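# Snap front panel onto computer tower with both arms

## Task

Put the front panel on the tower's front face with its top edge upward, and push it in until every one of its four pegs has snapped into its matching hole; at the end the panel's door must be closed and the tower must be upright.

## Robot and tools

Robot: two arms, left_arm and right_arm, each ending in a two-finger parallel gripper with a wrist camera (cam_left_wrist and cam_right_wrist, both 896x504). The fingers point along the gripper's +z axis and spread apart along its y axis. end_effector_position is the spot between the finger pads, roughly 1 cm short of the fingertips.

Frames: the scene frame has its origin at table height, centred between the arms' nominal bases, with +z up and +x reaching out over the table; left_arm sits on the +y side (this is not the same as left in an image). Each arm's hand positions, quaternions, velocities and targets, and its wrist camera pose, are expressed in that arm's own base frame. Calibrated bases in the scene frame: left_arm at (+0.012, +0.244, +0.041) m, quat_wxyz (+1.000, 0, 0, -0.025); right_arm at (+0.022, -0.249, +0.002) m, quat_wxyz (+1.000, 0, 0, +0.005). Both have up = +z. Reported poses may be off by a few centimetres, more at long reach.

Row layout (shared by execute_actions and move): a single flat list of 16 numbers covering both arms, always all 16 even if one arm is idle: left_arm x, y, z (metres), qw, qx, qy, qz (unit quaternion, w first), opening; then the same eight for right_arm. Positions and quaternions are absolute poses in that arm's base frame, not offsets. Opening runs from -1 (closed) to +1 (fully open, 0.094 m). To hold an arm still, resend the exact pose from the last result taken before it stopped moving, plus its desired opening; to keep an orientation, repeat one fixed quaternion in every row rather than copying the drifting reported one. Writing 0 as opening is a real command, so resend the current value to leave a gripper alone.

execute_actions(actions, cameras): actions is a list of actions; each action is a table of up to 15 rows, one row per 1/30 s control step, and a shorter table keeps its last row until 15 steps pass. An action is rejected for both arms if any target lies more than 0.6 m from that gripper's current position along any of its axes; a malformed action, or a first action failing this against the latest state, rejects the whole call. Every step the controller limits the command to 100 mm and 20 degrees from the measured pose, so far targets need several actions; watch the Hand target line. An empty actions list just reports full state and images. cameras selects images: omitted, null or ["all"] gives all, [] none; an unknown name invalidates the call.

move(target, speed, blend, opening_speed, blocking, cameras): drives each gripper in a straight line from its Hand target to the row given, or through a list of up to 15 rows, all within 10 s. speed is in m/s, 0.002 to 0.5 (default 0.25), one value or one per target; rotation is capped at twice that in rad/s. blend (metres) rounds corners at intermediate targets; 0 stops at each. opening_speed (per second on the -1..+1 scale, at least 0.2) ramps the fingers; use a low value on fragile parts. blocking=false returns after about 0.5 s while motion continues; a new move takes over from the current point. The result adds a move: line: done, off_target, moving, held or fault, and limits=paced (command clipped) or limits=held (steps withheld). Paths do not avoid obstacles or the other arm.

wait(seconds 0 to 10): lets time pass holding the last command; returns early if a running move ends. stop(): brakes a running move. zoom_image(camera, region): region [x0, y0, x1, y1] in pixels of the latest image, at most 504 by 504. read_manual(section="licences"): licence text only. finished_scene(scene): ends the current scene, given its number from the first result; irreversible, so call only when the panel is fully seated and stays so without the robot.

Reading results: grip_measured is the measured finger opening on the command scale; with nothing held it reads up to about 1.6 mm wide, and on a firmly squeezed hard part about 3 mm narrower than the part. Commanding about 0.05 below first-contact reading already gives full force (roughly 50 to 64 N per pad). grip_effort_nm is motor effort (negative closing), not pad force. Joint torques include arm weight and offsets; numbers 3 and 4 wrap at ±28 N m. Joint velocities reading within noise means at rest. MOTOR HOT appears at 85 °C; at 100 °C the arm goes limp and drops for 30 s or more (OVER-TEMPERATURE FAULT). Only execute_actions results list step-by-step end_effector_position.

Things to avoid: dropping the panel or releasing it while it moves; fast impacts or slams; pressing far past contact (push gently, a little beyond the surface, slowly); knocking the tower over or anything off the table; the two grippers or cameras colliding (the clearance check does not catch that); paths passing near an arm's own base (go around it); long holds at full stretch or against an unreachable pose, which overheat motors. Friction can leave a gripper a centimetre or so off target in free air without any contact. Brief external tugs on held parts may occur.

Each tool is called by a JSON object that holds its "op" and its "data", one argument or row to a line.

## Session

{"op": "execute_actions", "data": {
  "actions": []
}}

Scene clock: 0.00 s.
left_arm: end_effector_position=(+0.6897, +0.0283, +0.2094) grip_measured=+1.000 grip_effort_nm=n/a end_effector_quat_wxyz=(+0.555, -0.269, +0.782, -0.094) | right_arm: end_effector_position=(+0.1218, +0.2673, +0.2503) grip_measured=+1.000 grip_effort_nm=n/a end_effector_quat_wxyz=(+0.026, +0.793, -0.607, +0.042)
Joint positions: left_arm=[0.005 1.696 1.151 0.165 -0.148 -0.557 0.094] | right_arm=[1.184 1.151 1.128 -1.62 0.068 -0.649 0.094]
Joint velocities: within noise
Joint torques (N m): no reading
Motor temperatures (°C): left_arm=[24 25 33 26 24 21 25] | right_arm=[22 30 45 22 24 23 25]
Heat: left arm: hottest elbow 33 °C; right arm: hottest elbow 45 °C.
Hand target: left_arm +0.6968, +0.0284, +0.2181; +0.563, -0.268, +0.776, -0.096 | right_arm +0.1243, +0.2733, +0.2611; +0.012, +0.793, -0.607, +0.038
Tool commands: left_gripper/opening=+1.0 right_gripper/opening=+1.0
camera_calibration:
cam_left_wrist: T_world_to_cam=[[0.315394, -0.843677, 0.434438, -0.2835], [-0.608416, -0.531107, -0.589708, 0.597816], [0.728256, -0.0783292, -0.680814, -0.26984], [0, 0, 0, 1]] pos_world=[0.649648, 0.0571851, 0.291989]
cam_right_wrist: T_world_to_cam=[[0.965656, 0.258402, 0.0271362, -0.194925], [0.208691, -0.833594, 0.511439, 0.108794], [0.154778, -0.488211, -0.858891, 0.413628], [0, 0, 0, 1]] pos_world=[0.101506, 0.342997, 0.30491]

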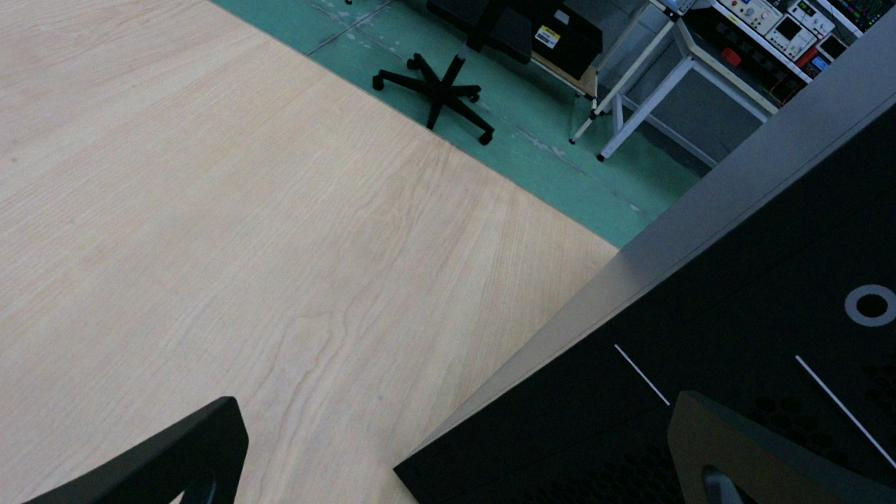

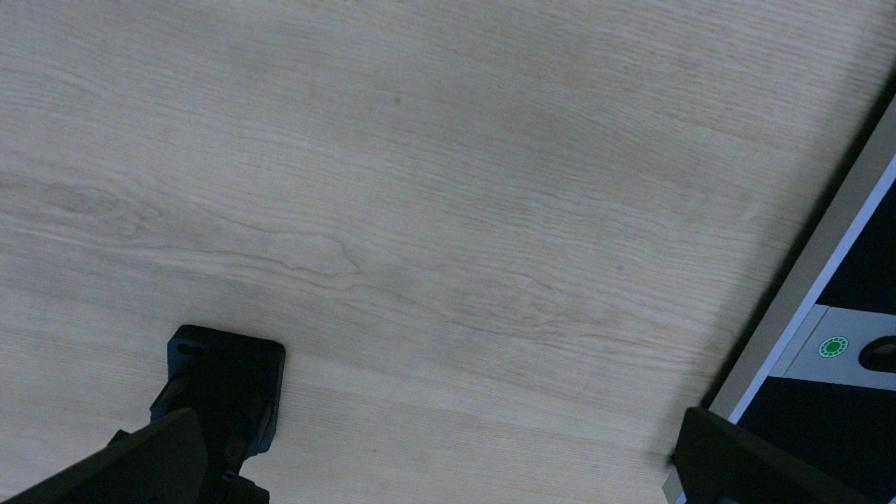

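{"op": "zoom_image", "data": {
  "camera": "cam_left_wrist",
  "region": [392, 0, 896, 504]
}}

{"op": "zoom_image", "data": {
  "camera": "cam_right_wrist",
  "region": [596, 104, 896, 504]
}}

Scaled by 1.000.

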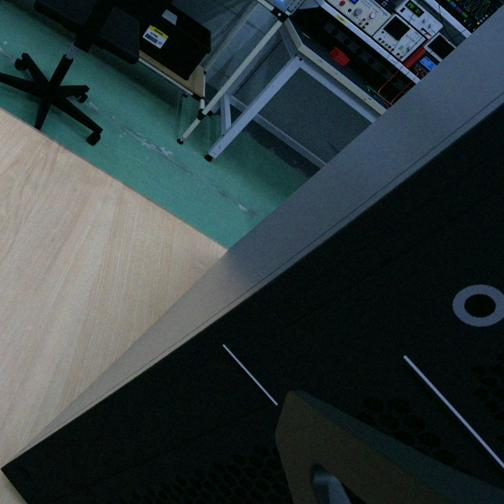

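Scaled by 1.260 from the camera's 896x504 image, which has a finer 1280x720 frame.

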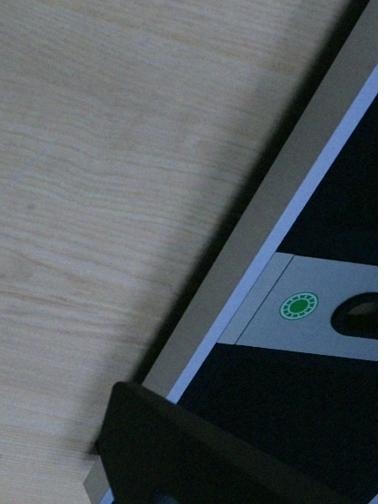

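{"op": "move", "data": {
  "target": [
    [0.58, 0.0, 0.25, 0.30, -0.15, 0.94, -0.05, -1.0, 0.28, 0.05, 0.25, 0.38, 0.0, 0.92, 0.0, -1.0],
    [0.5255, -0.277, 0.16, 0.0, 0.0026, 1.0, 0.0, -1.0, 0.40, -0.16, 0.16, 0.6968, 0.1204, 0.6968, -0.1204, -1.0]
  ],
  "speed": [0.3, 0.4],
  "blend": 0.03
}}

Scene clock: 149.63 s.
left_arm: end_effector_position=(+0.5131, -0.2742, +0.1561) grip_measured=-0.989 grip_effort_nm=-0.642 end_effector_quat_wxyz=(-0.005, +0.012, +1.000, +0.004) | right_arm: end_effector_position=(+0.3985, -0.1535, +0.1553) grip_measured=-0.987 grip_effort_nm=-0.696 end_effector_quat_wxyz=(+0.690, +0.115, +0.705, -0.118)
Joint positions: left_arm=[-0.491 1.9 1.729 -1.412 -0.002 -0.467 0.001] | right_arm=[-0.39 1.438 0.249 1.169 -0.059 -0.008 0.001]
Joint torques (N m): left_arm=[0.73 -14.97 11.17 0.35 0 -0.07] | right_arm=[-2.49 -6.95 5.7 2.4 -0.09 0.02]
Motor temperatures (°C): left_arm=[24 28 42 26 24 21 25] | right_arm=[22 30 54 22 24 23 25]
Heat: left arm: hottest elbow 42 °C; right arm: hottest elbow 54 °C.
Hand target: left_arm +0.5252, -0.2767, +0.1600; +0.000, +0.003, +1.000, +0.000 | right_arm +0.3999, -0.1599, +0.1601; +0.697, +0.120, +0.697, -0.120
Off the commanded pose: left_arm 0.013 m, 1 deg | right_arm 0.008 m, 1 deg.
move: off_target (left_arm)
camera_calibration:
cam_left_wrist: T_world_to_cam=[[-0.0348275, -0.99935, -0.0093227, -0.253578], [-0.901144, 0.0273689, 0.432654, 0.441995], [-0.432118, 0.0234694, -0.901512, 0.456483], [0, 0, 0, 1]]
cam_right_wrist: T_world_to_cam=[[-0.341173, -0.94, 0.00111264, -0.00990657], [-0.415772, 0.149842, -0.89704, 0.367405], [0.843051, -0.306508, -0.441948, -0.227406], [0, 0, 0, 1]]

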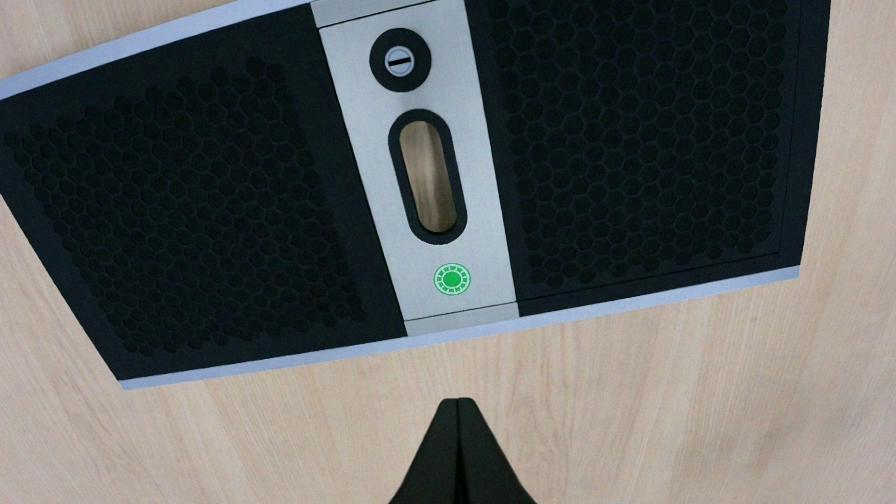

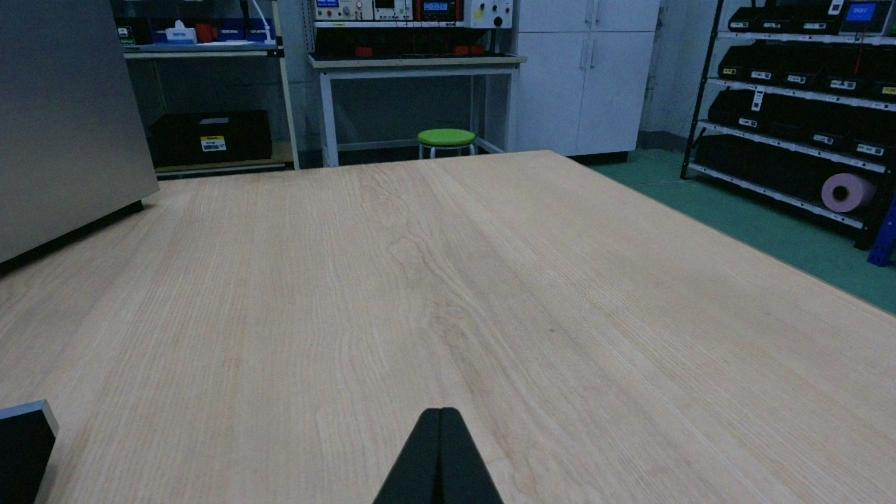

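{"op": "move", "data": {
  "target": [0.529, -0.263, 0.045, 0.0, -0.0932, 0.9956, 0.0, -1.0, 0.40, -0.16, 0.16, 0.6968, 0.1204, 0.6968, -0.1204, -1.0],
  "speed": 0.15,
  "cameras": ["cam_left_wrist"]
}}

Scene clock: 194.77 s.
left_arm: end_effector_position=(+0.5250, -0.2649, +0.0542) grip_measured=-0.989 grip_effort_nm=-0.647 end_effector_quat_wxyz=(+0.002, -0.084, +0.996, -0.001) | right_arm: end_effector_position=(+0.3985, -0.1536, +0.1552) grip_measured=-0.987 grip_effort_nm=-0.691 end_effector_quat_wxyz=(+0.690, +0.115, +0.705, -0.118)
Joint positions: left_arm=[-0.467 1.983 1.579 -1.162 -0.001 -0.635 0.001] | right_arm=[-0.391 1.439 0.249 1.17 -0.059 -0.008 0.001]
Joint torques (N m): left_arm=[0.73 -15.74 7.84 1.11 0 -0.06] | right_arm=[-2.43 -6.24 5.82 2.3 -0.1 -0.01]
Motor temperatures (°C): left_arm=[24 28 43 26 24 21 25] | right_arm=[22 30 48 22 24 23 25]
Heat: left arm: hottest elbow 43 °C; right arm: hottest elbow 48 °C.
Hand target: left_arm +0.5287, -0.2629, +0.0449; +0.000, -0.093, +0.996, +0.000 | right_arm +0.3999, -0.1600, +0.1600; +0.697, +0.120, +0.697, -0.120
Off the commanded pose: left_arm 0.010 m, 1 deg | right_arm 0.008 m, 1 deg.
move: done
camera_calibration:
cam_left_wrist: T_world_to_cam=[[0.156105, -0.98774, -0.000604613, -0.342452], [-0.896787, -0.141987, 0.419061, 0.450175], [-0.41401, -0.0648752, -0.907958, 0.337035], [0, 0, 0, 1]]
Images, in order: cam_left_wrist.

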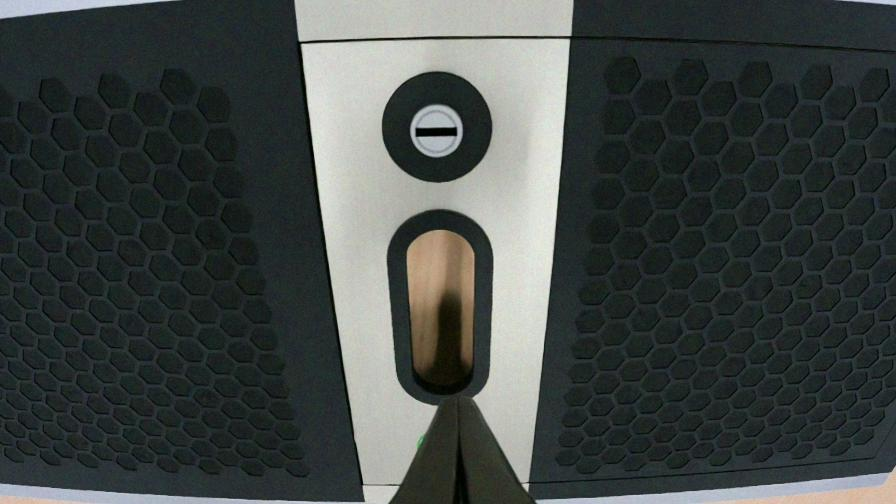

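{"op": "move", "data": {
  "target": [0.5155, -0.260, -0.004, 0.0, -0.0932, 0.9956, 0.0, -1.0, 0.40, -0.16, 0.16, 0.6968, 0.1204, 0.6968, -0.1204, -1.0],
  "speed": 0.06,
  "cameras": ["cam_left_wrist"]
}}

Scene clock: 221.47 s.
left_arm: end_effector_position=(+0.5157, -0.2601, +0.0094) grip_measured=-0.989 grip_effort_nm=-0.652 end_effector_quat_wxyz=(+0.006, -0.087, +0.996, -0.003) | right_arm: end_effector_position=(+0.3985, -0.1536, +0.1552) grip_measured=-0.987 grip_effort_nm=-0.681 end_effector_quat_wxyz=(+0.690, +0.115, +0.705, -0.118)
Joint positions: left_arm=[-0.467 2.005 1.484 -1.036 -0.001 -0.641 0.001] | right_arm=[-0.391 1.439 0.249 1.17 -0.059 -0.008 0.001]
Joint torques (N m): left_arm=[0.03 -15.27 7.13 1.09 0 -0.07] | right_arm=[-2.26 -6.71 5.86 2.24 -0.08 0.03]
Hand target: left_arm +0.5152, -0.2599, -0.0038; +0.000, -0.093, +0.996, +0.000 | right_arm +0.3999, -0.1600, +0.1600; +0.697, +0.120, +0.697, -0.120
Off the commanded pose: left_arm 0.013 m, 1 deg | right_arm 0.008 m, 1 deg.
move: off_target (left_arm)
camera_calibration:
cam_left_wrist: T_world_to_cam=[[0.162113, -0.98676, 0.00481623, -0.339245], [-0.8993, -0.145732, 0.412336, 0.461582], [-0.406175, -0.0711763, -0.911019, 0.287174], [0, 0, 0, 1]]
Images, in order: cam_left_wrist.

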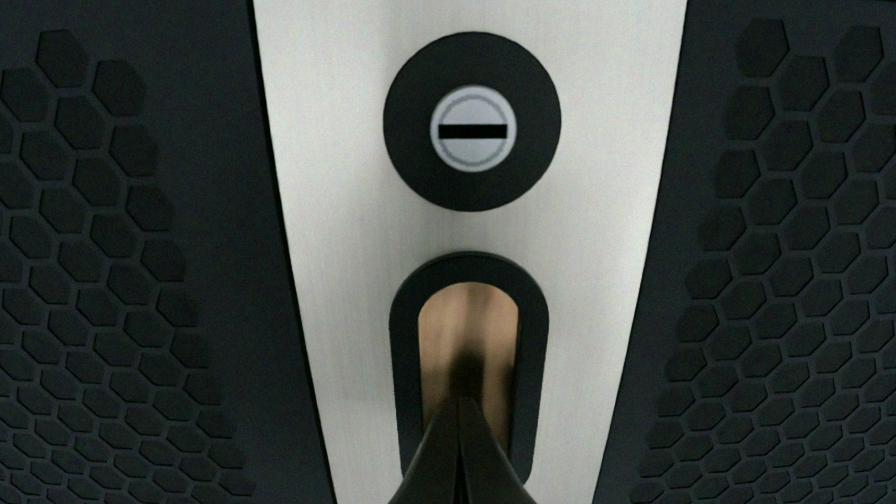

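{"op": "move", "data": {
  "target": [
    [0.5160, -0.2655, -0.004, 0.0, -0.0932, 0.9956, 0.0, -1.0, 0.40, -0.16, 0.16, 0.6968, 0.1204, 0.6968, -0.1204, -1.0],
    [0.5160, -0.2655, -0.031, 0.0, -0.0932, 0.9956, 0.0, -1.0, 0.40, -0.16, 0.16, 0.6968, 0.1204, 0.6968, -0.1204, -1.0]
  ],
  "speed": 0.05,
  "cameras": ["cam_left_wrist"]
}}

Scene clock: 238.20 s.
left_arm: end_effector_position=(+0.5190, -0.2618, -0.0169) grip_measured=-0.989 grip_effort_nm=-0.652 end_effector_quat_wxyz=(+0.007, -0.091, +0.996, -0.003) | right_arm: end_effector_position=(+0.3985, -0.1536, +0.1552) grip_measured=-0.987 grip_effort_nm=-0.686 end_effector_quat_wxyz=(+0.690, +0.115, +0.705, -0.118)
Joint positions: left_arm=[-0.467 2.049 1.478 -0.985 -0.001 -0.649 0.001] | right_arm=[-0.391 1.439 0.249 1.17 -0.059 -0.008 0.001]
Joint torques (N m): left_arm=[-0.15 -15.33 6.91 1.14 0.01 -0.09] | right_arm=[-2.37 -6.89 5.97 2.22 -0.1 0.03]
Hand target: left_arm +0.5156, -0.2653, -0.0309; +0.000, -0.093, +0.996, +0.000 | right_arm +0.3999, -0.1600, +0.1600; +0.697, +0.120, +0.697, -0.120
Off the commanded pose: left_arm 0.015 m, 1 deg | right_arm 0.008 m, 1 deg.
move: off_target (left_arm)
camera_calibration:
cam_left_wrist: T_world_to_cam=[[0.170009, -0.985428, 0.00536767, -0.345023], [-0.898369, -0.152746, 0.411828, 0.472828], [-0.405007, -0.0748365, -0.911246, 0.262823], [0, 0, 0, 1]]
Images, in order: cam_left_wrist.

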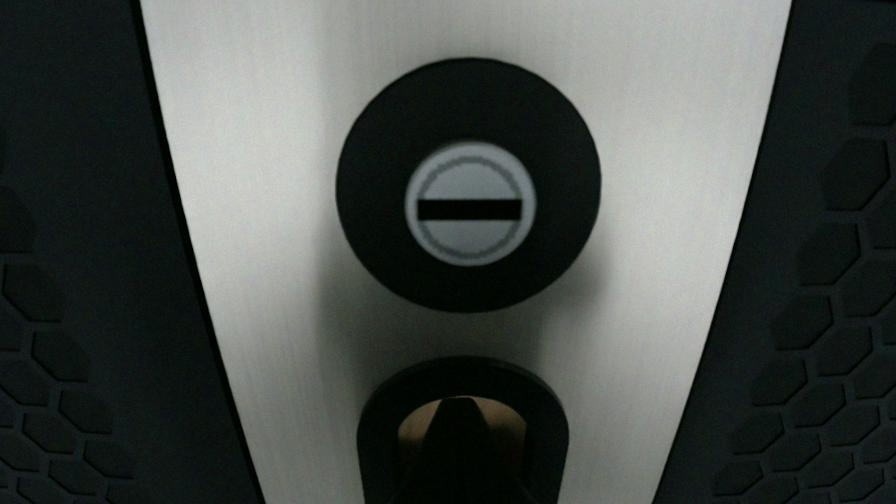

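{"op": "move", "data": {
  "target": [
    [0.5160, -0.2655, -0.0345, 0.0, -0.0932, 0.9956, 0.0, -1.0, 0.40, -0.16, 0.16, 0.6968, 0.1204, 0.6968, -0.1204, -1.0],
    [0.5160, -0.2655, -0.0345, 0.0, -0.0932, 0.9956, 0.0, -0.7, 0.40, -0.16, 0.16, 0.6968, 0.1204, 0.6968, -0.1204, -1.0]
  ],
  "speed": 0.05,
  "opening_speed": 0.5,
  "cameras": ["cam_left_wrist"]
}}

Scene clock: 267.20 s.
left_arm: end_effector_position=(+0.5202, -0.2627, -0.0180) grip_measured=-0.893 grip_effort_nm=1.228 end_effector_quat_wxyz=(+0.009, -0.091, +0.996, -0.005) | right_arm: end_effector_position=(+0.3985, -0.1536, +0.1552) grip_measured=-0.987 grip_effort_nm=-0.691 end_effector_quat_wxyz=(+0.690, +0.115, +0.705, -0.118)
Joint positions: left_arm=[-0.467 2.051 1.478 -0.977 -0.001 -0.65 0.005] | right_arm=[-0.391 1.439 0.249 1.17 -0.059 -0.008 0.001]
Joint torques (N m): left_arm=[-0.5 -15.03 6.74 1.11 0.02 -0.08] | right_arm=[-2.14 -6.53 5.9 2.13 -0.08 0.06]
Hand target: left_arm +0.5156, -0.2653, -0.0341; +0.000, -0.093, +0.996, +0.000 | right_arm +0.3999, -0.1600, +0.1600; +0.697, +0.120, +0.697, -0.120
Off the commanded pose: left_arm 0.017 m, 1 deg | right_arm 0.008 m, 1 deg.
move: off_target (left_arm); target 2's new opening was sent with left_arm's hand 0.018 m and 1 deg from that target
camera_calibration:
cam_left_wrist: T_world_to_cam=[[0.170727, -0.985281, 0.00856659, -0.346366], [-0.900204, -0.152438, 0.407916, 0.4752], [-0.400606, -0.077354, -0.912979, 0.259331], [0, 0, 0, 1]]
Images, in order: cam_left_wrist.

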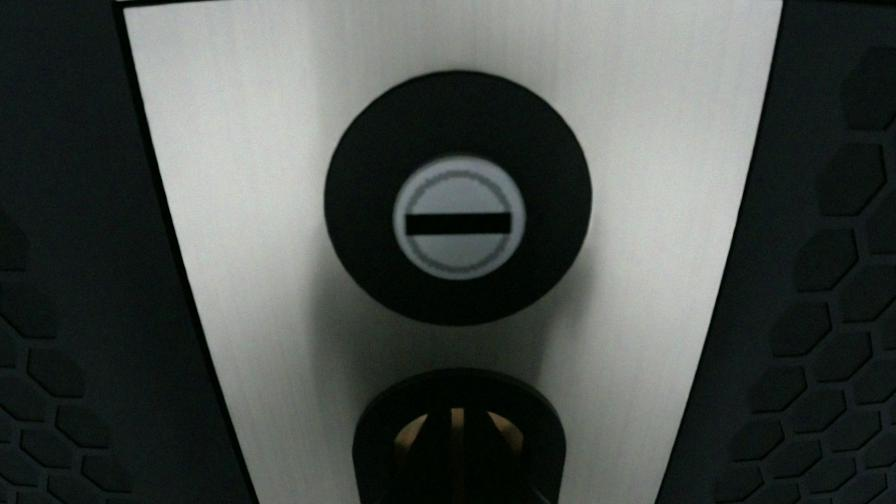

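{"op": "move", "data": {
  "target": [
    [0.520, -0.2635, 0.05, 0.0, -0.0932, 0.9956, 0.0, -0.7, 0.40, -0.16, 0.16, 0.6968, 0.1204, 0.6968, -0.1204, -1.0],
    [0.520, -0.25, 0.17, 0.0, -0.0932, 0.9956, 0.0, -0.7, 0.40, -0.16, 0.16, 0.6968, 0.1204, 0.6968, -0.1204, -1.0]
  ],
  "speed": [0.06, 0.12],
  "blend": 0.01
}}

Scene clock: 312.03 s.
left_arm: end_effector_position=(+0.5033, -0.2464, +0.1373) grip_measured=-0.886 grip_effort_nm=1.223 end_effector_quat_wxyz=(-0.029, -0.096, +0.995, +0.017) | right_arm: end_effector_position=(+0.3985, -0.1536, +0.1552) grip_measured=-0.987 grip_effort_nm=-0.686 end_effector_quat_wxyz=(+0.690, +0.115, +0.705, -0.118)
Joint positions: left_arm=[-0.454 1.889 1.661 -1.41 0 -0.646 0.005] | right_arm=[-0.391 1.439 0.249 1.17 -0.059 -0.008 0.001]
Joint torques (N m): left_arm=[0.62 -17.73 12.05 0.21 -0.12 0.16] | right_arm=[-1.85 -6.59 6 2.28 -0.07 0.04]
Motor temperatures (°C): left_arm=[24 29 38 26 24 21 27] | right_arm=[22 29 44 22 24 23 26]
Heat: left arm: hottest elbow 38 °C; right arm: hottest elbow 44 °C.
Hand target: left_arm +0.5185, -0.2492, +0.1702; +0.001, -0.093, +0.996, +0.000 | right_arm +0.3999, -0.1600, +0.1600; +0.697, +0.120, +0.697, -0.120
Off the commanded pose: left_arm 0.037 m, 4 deg | right_arm 0.008 m, 1 deg.
move: off_target (left_arm)
camera_calibration:
cam_left_wrist: T_world_to_cam=[[0.178091, -0.983129, -0.0417297, -0.325016], [-0.863925, -0.176518, 0.471672, 0.366191], [-0.47108, -0.0479491, -0.880786, 0.433853], [0, 0, 0, 1]]
cam_right_wrist: T_world_to_cam=[[-0.341173, -0.94, 0.00110499, -0.0100031], [-0.415769, 0.149849, -0.89704, 0.367354], [0.843052, -0.306505, -0.441947, -0.227439], [0, 0, 0, 1]]

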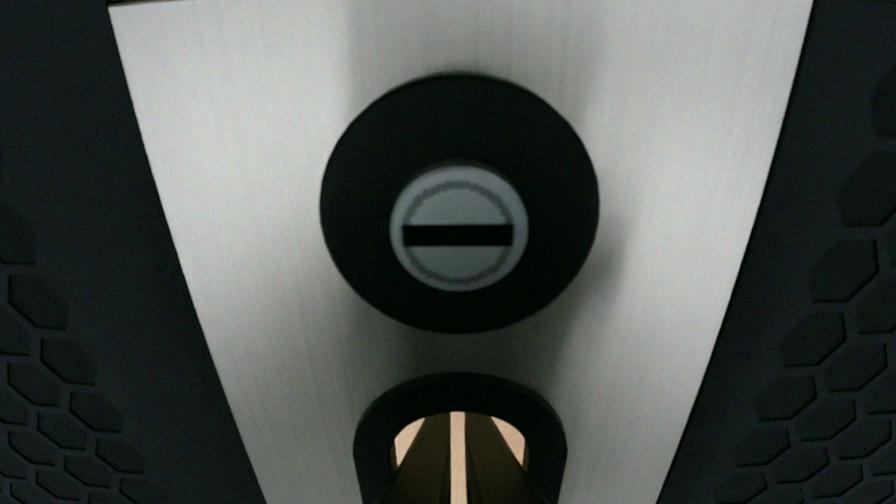

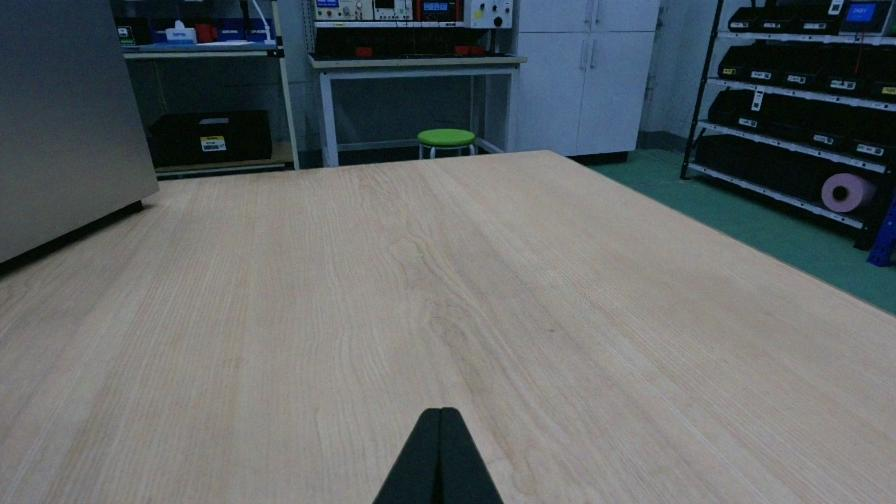

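{"op": "move", "data": {
  "target": [
    [0.465, -0.175, 0.295, 0.2185, -0.2755, 0.9005, -0.2567, -0.7, 0.40, -0.16, 0.16, 0.6968, 0.1204, 0.6968, -0.1204, -1.0],
    [0.570, -0.058, 0.37, 0.3903, -0.3903, 0.5896, -0.5896, -0.7, 0.40, -0.16, 0.16, 0.6968, 0.1204, 0.6968, -0.1204, -1.0]
  ],
  "speed": [0.2, 0.2],
  "blend": 0.03
}}

Scene clock: 355.43 s.
left_arm: end_effector_position=(+0.5662, -0.0608, +0.3520) grip_measured=-0.885 grip_effort_nm=1.228 end_effector_quat_wxyz=(+0.377, -0.400, +0.603, -0.578) | right_arm: end_effector_position=(+0.3985, -0.1536, +0.1552) grip_measured=-0.987 grip_effort_nm=-0.686 end_effector_quat_wxyz=(+0.690, +0.115, +0.705, -0.118)
Joint positions: left_arm=[0.019 1.292 0.891 0.348 0.427 -1.557 0.005] | right_arm=[-0.391 1.439 0.249 1.17 -0.059 -0.008 0.001]
Joint torques (N m): left_arm=[0.38 -8.47 10.06 3.47 -0.07 -0.04] | right_arm=[-2.26 -6.07 5.82 2.35 -0.07 0.04]
Hand target: left_arm +0.5694, -0.0579, +0.3700; +0.390, -0.390, +0.590, -0.589 | right_arm +0.3999, -0.1600, +0.1600; +0.697, +0.120, +0.697, -0.120
Off the commanded pose: left_arm 0.019 m, 3 deg | right_arm 0.008 m, 1 deg.
move: off_target (left_arm)
camera_calibration:
cam_left_wrist: T_world_to_cam=[[0.0446833, -0.0229724, 0.998737, -0.377126], [-0.747946, -0.66351, 0.0182013, 0.416351], [0.662254, -0.747814, -0.0468299, -0.316294], [0, 0, 0, 1]]
cam_right_wrist: T_world_to_cam=[[-0.341173, -0.94, 0.00110499, -0.0100031], [-0.415769, 0.149849, -0.89704, 0.367354], [0.843052, -0.306505, -0.441947, -0.227439], [0, 0, 0, 1]]

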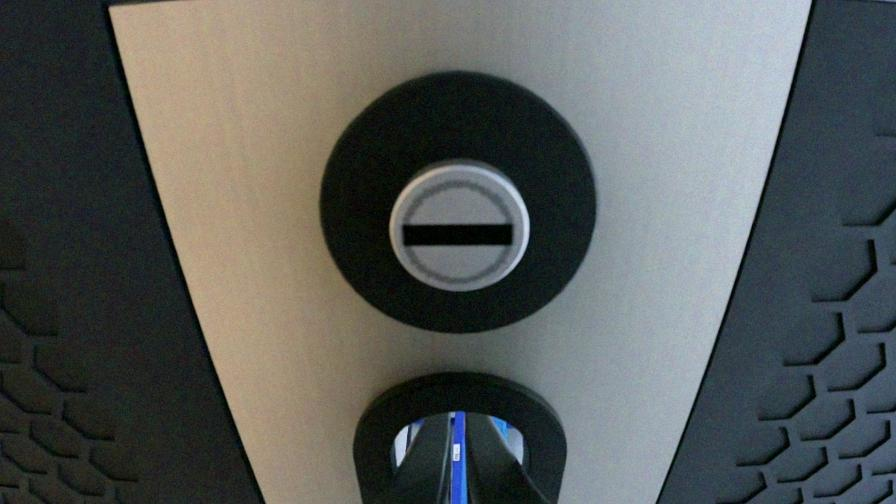

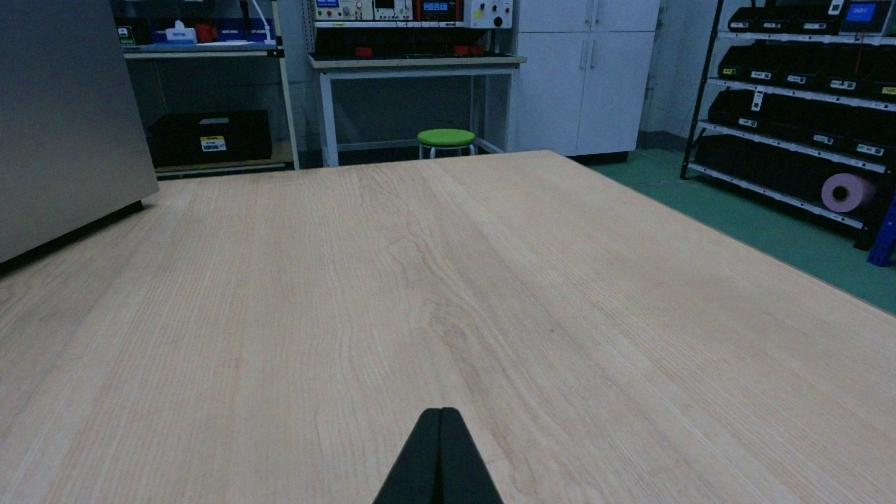

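{"op": "move", "data": {
  "target": [0.570, -0.058, 0.37, 0.3903, -0.3903, 0.5896, -0.5896, -0.7, 0.498, 0.083, 0.24, 0.3067, 0.3067, 0.6372, 0.6372, -1.0],
  "speed": 0.3,
  "cameras": ["cam_right_wrist"]
}}

Scene clock: 403.17 s.
left_arm: end_effector_position=(+0.5662, -0.0608, +0.3521) grip_measured=-0.885 grip_effort_nm=1.243 end_effector_quat_wxyz=(+0.377, -0.400, +0.603, -0.578) | right_arm: end_effector_position=(+0.4838, +0.0776, +0.2200) grip_measured=-0.987 grip_effort_nm=-0.686 end_effector_quat_wxyz=(+0.297, +0.323, +0.645, +0.626)
Joint positions: left_arm=[0.019 1.292 0.891 0.349 0.427 -1.558 0.005] | right_arm=[-0.079 1.39 0.551 0.785 -0.743 1.556 0.001]
Joint torques (N m): left_arm=[0.21 -8.53 10.11 3.45 -0.08 -0.04] | right_arm=[-0.09 -8.29 11.54 1.99 0.13 0.01]
Hand target: left_arm +0.5694, -0.0579, +0.3701; +0.390, -0.390, +0.590, -0.590 | right_arm +0.4966, +0.0830, +0.2400; +0.306, +0.307, +0.637, +0.637
Off the commanded pose: left_arm 0.019 m, 3 deg | right_arm 0.025 m, 3 deg.
move: off_target (left_arm, right_arm)
camera_calibration:
cam_right_wrist: T_world_to_cam=[[-0.062176, -0.0129721, -0.997981, 0.249207], [-0.890302, 0.452663, 0.0495836, 0.424113], [0.451105, 0.891587, -0.0396938, -0.191709], [0, 0, 0, 1]]
Images, in order: cam_right_wrist.

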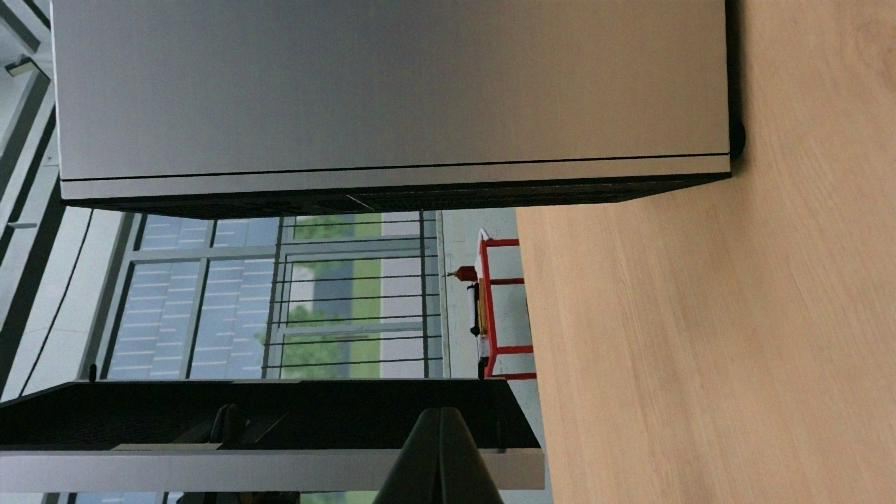

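{"op": "zoom_image", "data": {
  "camera": "cam_right_wrist",
  "region": [400, 340, 600, 504]
}}

{"op": "zoom_image", "data": {
  "camera": "cam_right_wrist",
  "region": [0, 340, 300, 504]
}}

Scaled by 2.520 from the camera's 896x504 image, which has a finer 1280x720 frame.

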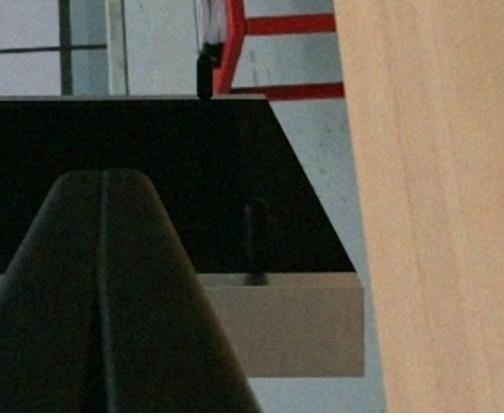

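Scaled by 1.680 from the camera's 896x504 image, which has a finer 1280x720 frame.

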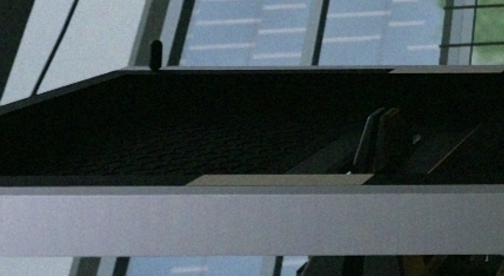

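{"op": "move", "data": {
  "target": [0.6886, -0.0913, 0.25, 0.3872, -0.3694, 0.5831, -0.6113, -0.7, 0.498, 0.083, 0.24, 0.3067, 0.3067, 0.6372, 0.6372, -1.0],
  "speed": 0.12,
  "cameras": ["cam_right_wrist"]
}}

Scene clock: 564.07 s.
left_arm: end_effector_position=(+0.6696, -0.0860, +0.2076) grip_measured=-0.885 grip_effort_nm=1.223 end_effector_quat_wxyz=(+0.363, -0.397, +0.604, -0.588) | right_arm: end_effector_position=(+0.4839, +0.0776, +0.2200) grip_measured=-0.987 grip_effort_nm=-0.691 end_effector_quat_wxyz=(+0.297, +0.323, +0.644, +0.626)
Joint positions: left_arm=[-0.025 1.781 1.006 0.726 0.411 -1.579 0.005] | right_arm=[-0.079 1.39 0.551 0.785 -0.742 1.557 0.001]
Joint torques (N m): left_arm=[-0.44 -13.98 11.74 3.44 -0.06 -0.03] | right_arm=[-0.44 -8.47 11.44 2.11 0.13 0.02]
Motor temperatures (°C): left_arm=[24 27 40 26 24 21 30] | right_arm=[22 29 51 22 24 23 26]
Heat: left arm: hottest elbow 40 °C; right arm: hottest elbow 51 °C.
Hand target: left_arm +0.6847, -0.0910, +0.2501; +0.387, -0.369, +0.583, -0.611 | right_arm +0.4966, +0.0829, +0.2401; +0.307, +0.307, +0.637, +0.637
Off the commanded pose: left_arm 0.047 m, 6 deg | right_arm 0.025 m, 3 deg.
move: off_target (left_arm, right_arm)
camera_calibration:
cam_right_wrist: T_world_to_cam=[[-0.0622721, -0.012398, -0.997982, 0.249285], [-0.890111, 0.453002, 0.0499135, 0.423981], [0.451469, 0.891424, -0.039245, -0.191941], [0, 0, 0, 1]]
Images, in order: cam_right_wrist.

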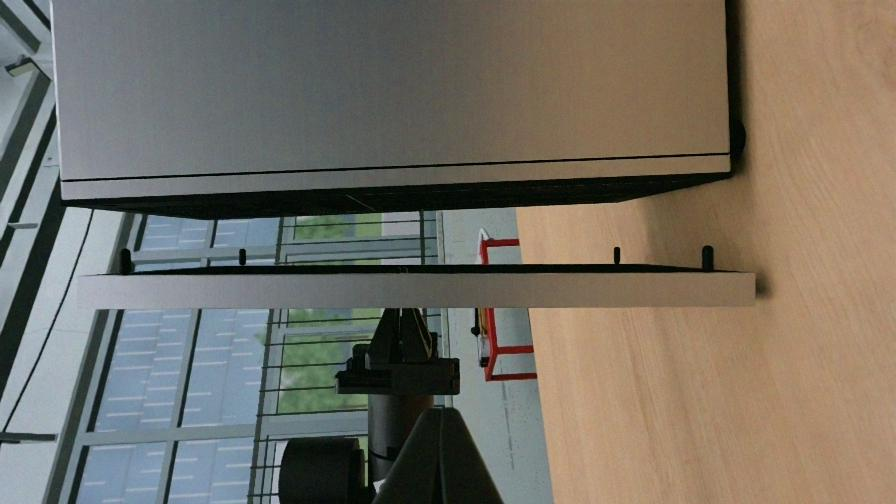

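{"op": "move", "data": {
  "target": [
    [0.6886, -0.0913, 0.29, 0.3961, -0.3598, 0.568, -0.6253, -0.7, 0.50, 0.10, 0.56, 0.3721, -0.2165, 0.8982, 0.0897, -1.0],
    [0.6886, -0.0913, 0.29, 0.3961, -0.3598, 0.568, -0.6253, -0.7, 0.567, 0.276, 0.57, 0.3721, -0.2165, 0.8982, 0.0897, -1.0]
  ],
  "speed": [0.3, 0.25],
  "blend": 0.03
}}

Scene clock: 611.77 s.
left_arm: end_effector_position=(+0.6743, -0.0861, +0.2279) grip_measured=-0.885 grip_effort_nm=1.238 end_effector_quat_wxyz=(+0.368, -0.393, +0.593, -0.599) | right_arm: end_effector_position=(+0.5691, +0.2758, +0.5518) grip_measured=-0.987 grip_effort_nm=-0.681 end_effector_quat_wxyz=(+0.356, -0.224, +0.903, +0.085)
Joint positions: left_arm=[-0.026 1.767 1.027 0.726 0.409 -1.6 0.005] | right_arm=[0.447 1.801 2.507 -1.527 -0.02 -0.031 0.001]
Joint torques (N m): left_arm=[-0.73 -16.32 11.99 2.85 -0.08 -0.01] | right_arm=[-1.38 -15.21 12.9 0.88 0.12 0.09]
Motor temperatures (°C): left_arm=[24 30 45 26 24 21 30] | right_arm=[22 30 51 22 24 23 26]
Heat: left arm: hottest elbow 45 °C; right arm: hottest elbow 51 °C.
Hand target: left_arm +0.6837, -0.0910, +0.2897; +0.396, -0.360, +0.568, -0.626 | right_arm +0.5664, +0.2756, +0.5695; +0.373, -0.216, +0.898, +0.090
Off the commanded pose: left_arm 0.064 m, 7 deg | right_arm 0.018 m, 2 deg.
move: off_target (left_arm, right_arm)
camera_calibration:
cam_left_wrist: T_world_to_cam=[[0.0233166, 0.0149851, 0.999616, -0.241153], [-0.765279, -0.643111, 0.0274914, 0.494023], [0.643276, -0.765626, -0.00352734, -0.411217], [0, 0, 0, 1]]
cam_right_wrist: T_world_to_cam=[[0.450166, -0.892818, 0.0150901, -0.0196956], [-0.847565, -0.432546, -0.307469, 0.810675], [0.281041, 0.125622, -0.951438, 0.417436], [0, 0, 0, 1]]

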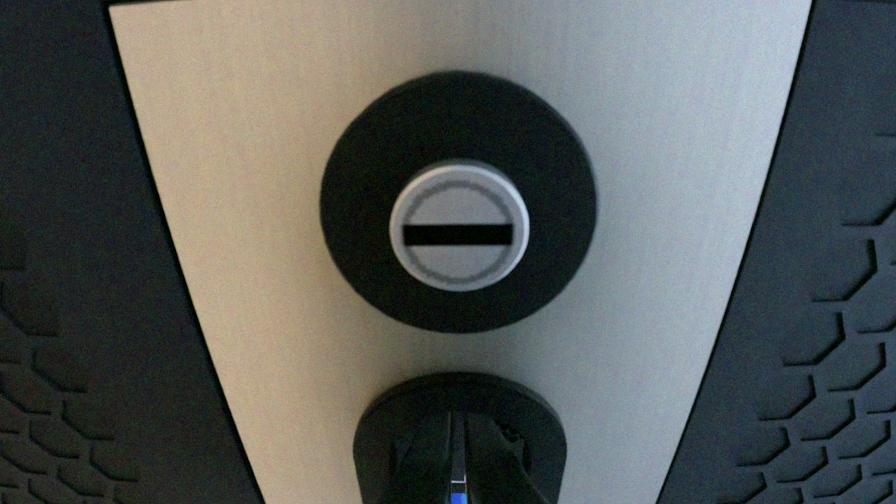

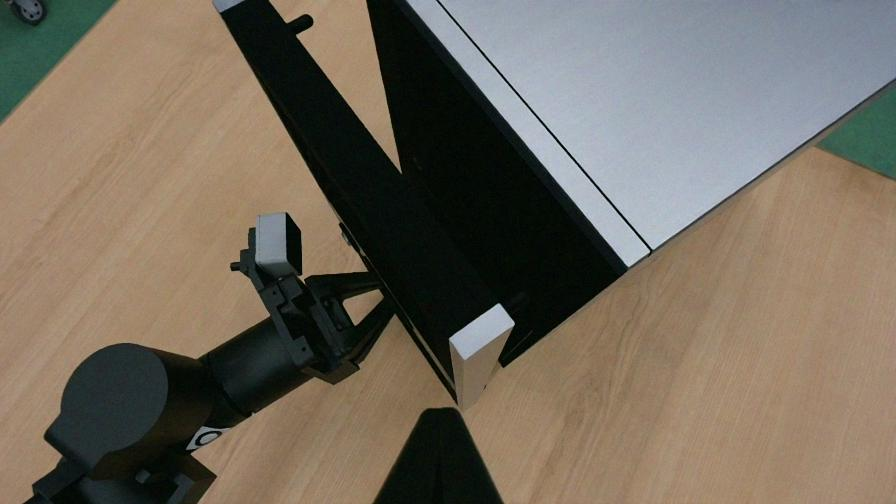

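{"op": "zoom_image", "data": {
  "camera": "cam_right_wrist",
  "region": [200, 0, 450, 140]
}}

{"op": "zoom_image", "data": {
  "camera": "cam_right_wrist",
  "region": [430, 220, 680, 400]
}}

Scaled by 2.016 from the camera's 896x504 image, which has a finer 1280x720 frame.

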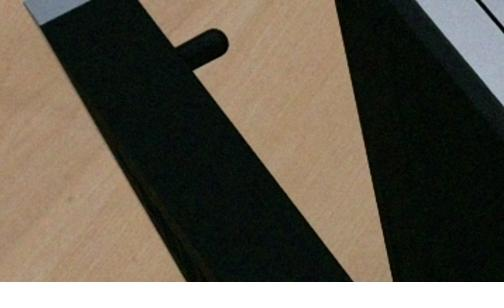

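Scaled by 2.016 from the camera's 896x504 image, which has a finer 1280x720 frame.

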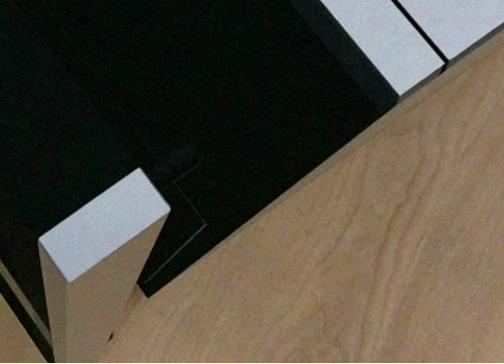

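{"op": "move", "data": {
  "target": [
    [0.7067, -0.0998, 0.292, 0.4111, -0.3426, 0.5725, -0.6212, -0.7, 0.50, 0.10, 0.54, 0.3721, -0.2165, 0.8982, 0.0897, -1.0],
    [0.7067, -0.0998, 0.292, 0.4111, -0.3426, 0.5725, -0.6212, -0.7, 0.498, 0.083, 0.24, 0.3067, 0.3067, 0.6372, 0.6372, -1.0]
  ],
  "speed": [0.2, 0.3],
  "blend": 0.03,
  "cameras": ["cam_right_wrist"]
}}

{"op": "zoom_image", "data": {
  "camera": "cam_right_wrist",
  "region": [40, 160, 200, 320]
}}

{"op": "zoom_image", "data": {
  "camera": "cam_right_wrist",
  "region": [620, 140, 780, 300]
}}

Scene clock: 694.90 s.
left_arm: end_effector_position=(+0.6901, -0.0942, +0.2533) grip_measured=-0.885 grip_effort_nm=1.228 end_effector_quat_wxyz=(+0.386, -0.372, +0.587, -0.607) | right_arm: end_effector_position=(+0.4972, +0.0822, +0.2409) grip_measured=-0.987 grip_effort_nm=-0.681 end_effector_quat_wxyz=(+0.308, +0.305, +0.641, +0.634)
Joint positions: left_arm=[-0.039 1.777 1.089 0.726 0.4 -1.583 0.005] | right_arm=[-0.068 1.393 0.599 0.784 -0.742 1.556 0.001]
Joint torques (N m): left_arm=[-0.62 -14.56 12.29 2.74 -0.13 0.19] | right_arm=[-1.03 -9.23 7.71 2.04 0.13 0]
Hand target: left_arm +0.7031, -0.0995, +0.2918; +0.411, -0.343, +0.572, -0.621 | right_arm +0.4979, +0.0830, +0.2400; +0.307, +0.307, +0.637, +0.637
Off the commanded pose: left_arm 0.042 m, 5 deg | right_arm 0.001 m, 1 deg.
move: off_target (left_arm)
camera_calibration:
cam_right_wrist: T_world_to_cam=[[-0.0166951, -0.017333, -0.99971, 0.249119], [-0.896385, 0.443216, 0.00728513, 0.446907], [0.442962, 0.896247, -0.0229366, -0.201391], [0, 0, 0, 1]]
Images, in order: cam_right_wrist.

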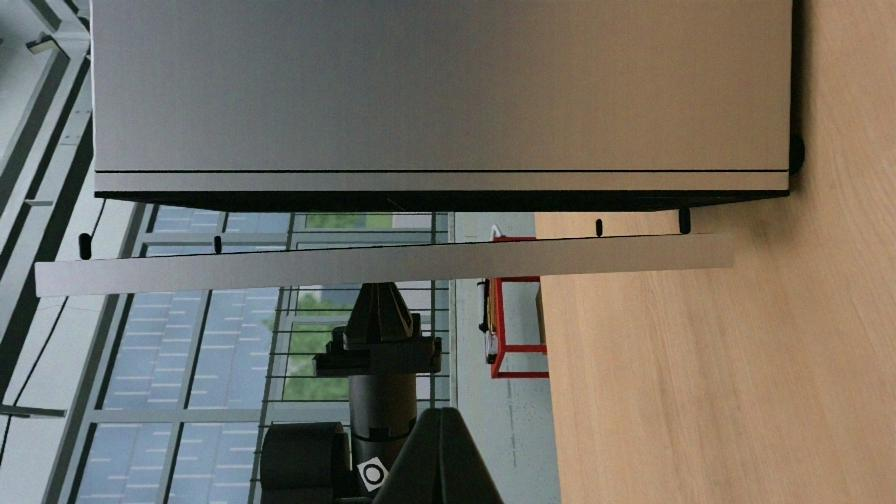

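Scaled by 3.150 from the camera's 896x504 image, which has a finer 1280x720 frame.

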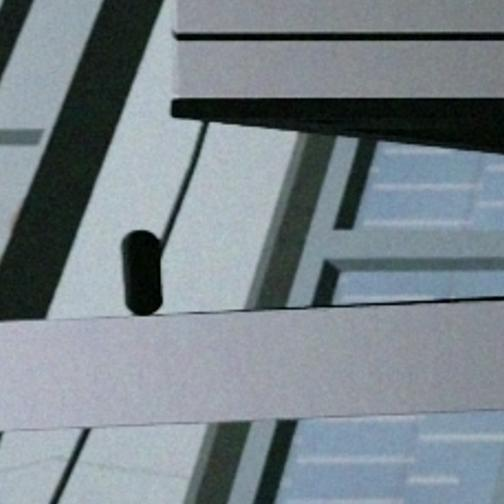

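Scaled by 3.150 from the camera's 896x504 image, which has a finer 1280x720 frame.

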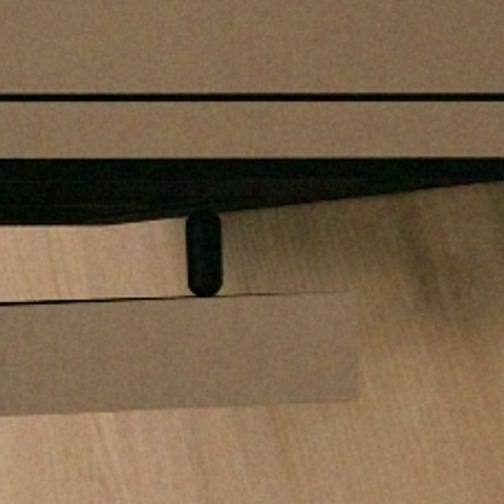

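{"op": "move", "data": {
  "target": [0.7067, -0.0990, 0.256, 0.4063, -0.3477, 0.5867, -0.6081, -0.7, 0.498, 0.083, 0.24, 0.3067, 0.3067, 0.6372, 0.6372, -1.0],
  "speed": 0.1,
  "cameras": ["cam_right_wrist"]
}}

{"op": "zoom_image", "data": {
  "camera": "cam_right_wrist",
  "region": [40, 160, 200, 320]
}}

{"op": "zoom_image", "data": {
  "camera": "cam_right_wrist",
  "region": [660, 140, 820, 300]
}}

Scene clock: 733.20 s.
left_arm: end_effector_position=(+0.6953, -0.0944, +0.2202) grip_measured=-0.885 grip_effort_nm=1.219 end_effector_quat_wxyz=(+0.380, -0.378, +0.601, -0.592) | right_arm: end_effector_position=(+0.4972, +0.0822, +0.2409) grip_measured=-0.987 grip_effort_nm=-0.681 end_effector_quat_wxyz=(+0.308, +0.305, +0.641, +0.634)
Joint positions: left_arm=[-0.039 1.826 1.089 0.727 0.4 -1.558 0.005] | right_arm=[-0.068 1.393 0.599 0.785 -0.742 1.557 0.001]
Joint torques (N m): left_arm=[-0.44 -15.44 10.59 3.43 0.05 0.21] | right_arm=[-0.73 -9.17 7.65 2.04 0.15 0.02]
Hand target: left_arm +0.7043, -0.0989, +0.2558; +0.406, -0.348, +0.587, -0.608 | right_arm +0.4980, +0.0830, +0.2402; +0.307, +0.307, +0.637, +0.637
Off the commanded pose: left_arm 0.038 m, 5 deg | right_arm 0.001 m, 1 deg.
move: off_target (left_arm)
camera_calibration:
cam_right_wrist: T_world_to_cam=[[-0.0170288, -0.0164647, -0.999719, 0.249292], [-0.896379, 0.443217, 0.00796905, 0.446739], [0.442961, 0.896263, -0.022306, -0.201542], [0, 0, 0, 1]]
Images, in order: cam_right_wrist.

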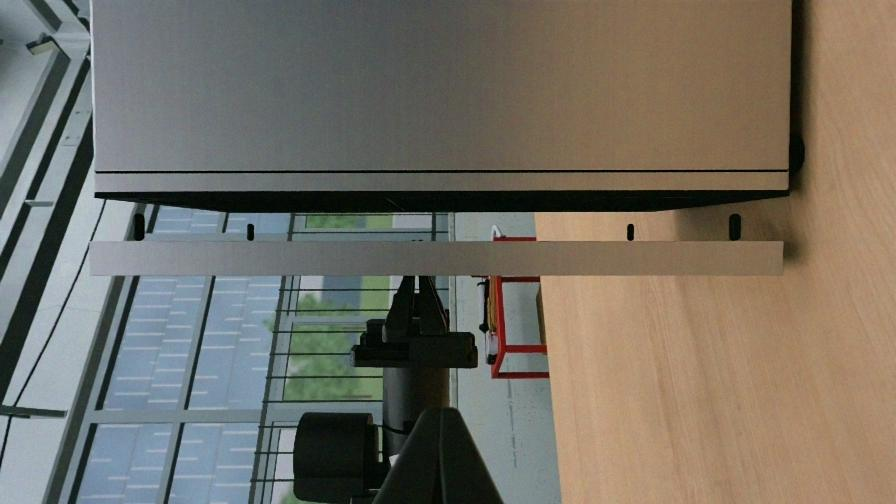

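Scaled by 3.150 from the camera's 896x504 image, which has a finer 1280x720 frame.

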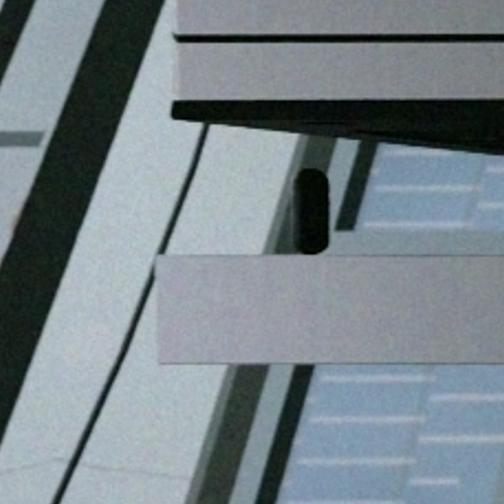

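Scaled by 3.150 from the camera's 896x504 image, which has a finer 1280x720 frame.

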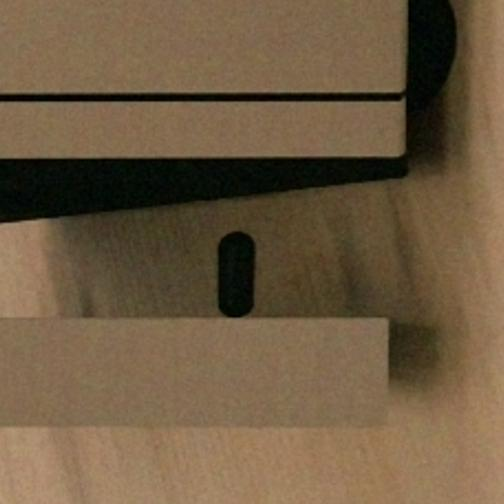

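{"op": "move", "data": {
  "target": [0.7176, -0.1041, 0.251, 0.4063, -0.3477, 0.5867, -0.6081, -0.7, 0.498, 0.083, 0.24, 0.3067, 0.3067, 0.6372, 0.6372, -1.0],
  "speed": 0.06,
  "cameras": ["cam_right_wrist"]
}}

{"op": "zoom_image", "data": {
  "camera": "cam_right_wrist",
  "region": [40, 160, 200, 320]
}}

{"op": "zoom_image", "data": {
  "camera": "cam_right_wrist",
  "region": [660, 140, 820, 300]
}}

Scene clock: 759.13 s.
left_arm: end_effector_position=(+0.6985, -0.0981, +0.2083) grip_measured=-0.885 grip_effort_nm=1.223 end_effector_quat_wxyz=(+0.376, -0.382, +0.605, -0.589) | right_arm: end_effector_position=(+0.4972, +0.0822, +0.2409) grip_measured=-0.987 grip_effort_nm=-0.681 end_effector_quat_wxyz=(+0.308, +0.305, +0.641, +0.634)
Joint positions: left_arm=[-0.045 1.849 1.095 0.729 0.395 -1.557 0.005] | right_arm=[-0.068 1.393 0.599 0.785 -0.742 1.557 0.001]
Joint torques (N m): left_arm=[-1.08 -15.03 12.05 3.37 -0.09 0.19] | right_arm=[-1.44 -8.47 7.57 2.09 0.12 0.02]
Hand target: left_arm +0.7135, -0.1036, +0.2514; +0.406, -0.348, +0.586, -0.608 | right_arm +0.4980, +0.0830, +0.2402; +0.307, +0.307, +0.637, +0.637
Off the commanded pose: left_arm 0.047 m, 6 deg | right_arm 0.001 m, 1 deg.
move: off_target (left_arm)
camera_calibration:
cam_right_wrist: T_world_to_cam=[[-0.0170288, -0.0164647, -0.999719, 0.249292], [-0.896379, 0.443217, 0.00796905, 0.446739], [0.442961, 0.896263, -0.022306, -0.201542], [0, 0, 0, 1]]
Images, in order: cam_right_wrist.

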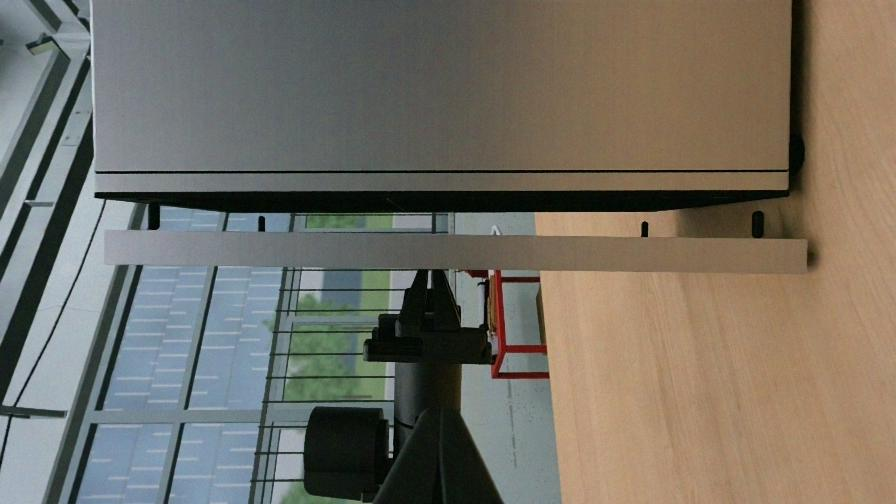

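Scaled by 3.150 from the camera's 896x504 image, which has a finer 1280x720 frame.

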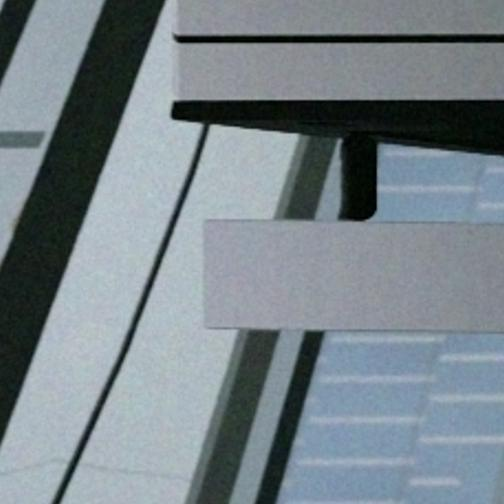

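Scaled by 3.150 from the camera's 896x504 image, which has a finer 1280x720 frame.

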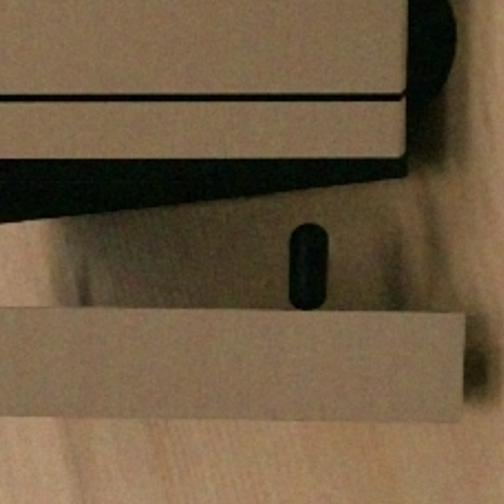

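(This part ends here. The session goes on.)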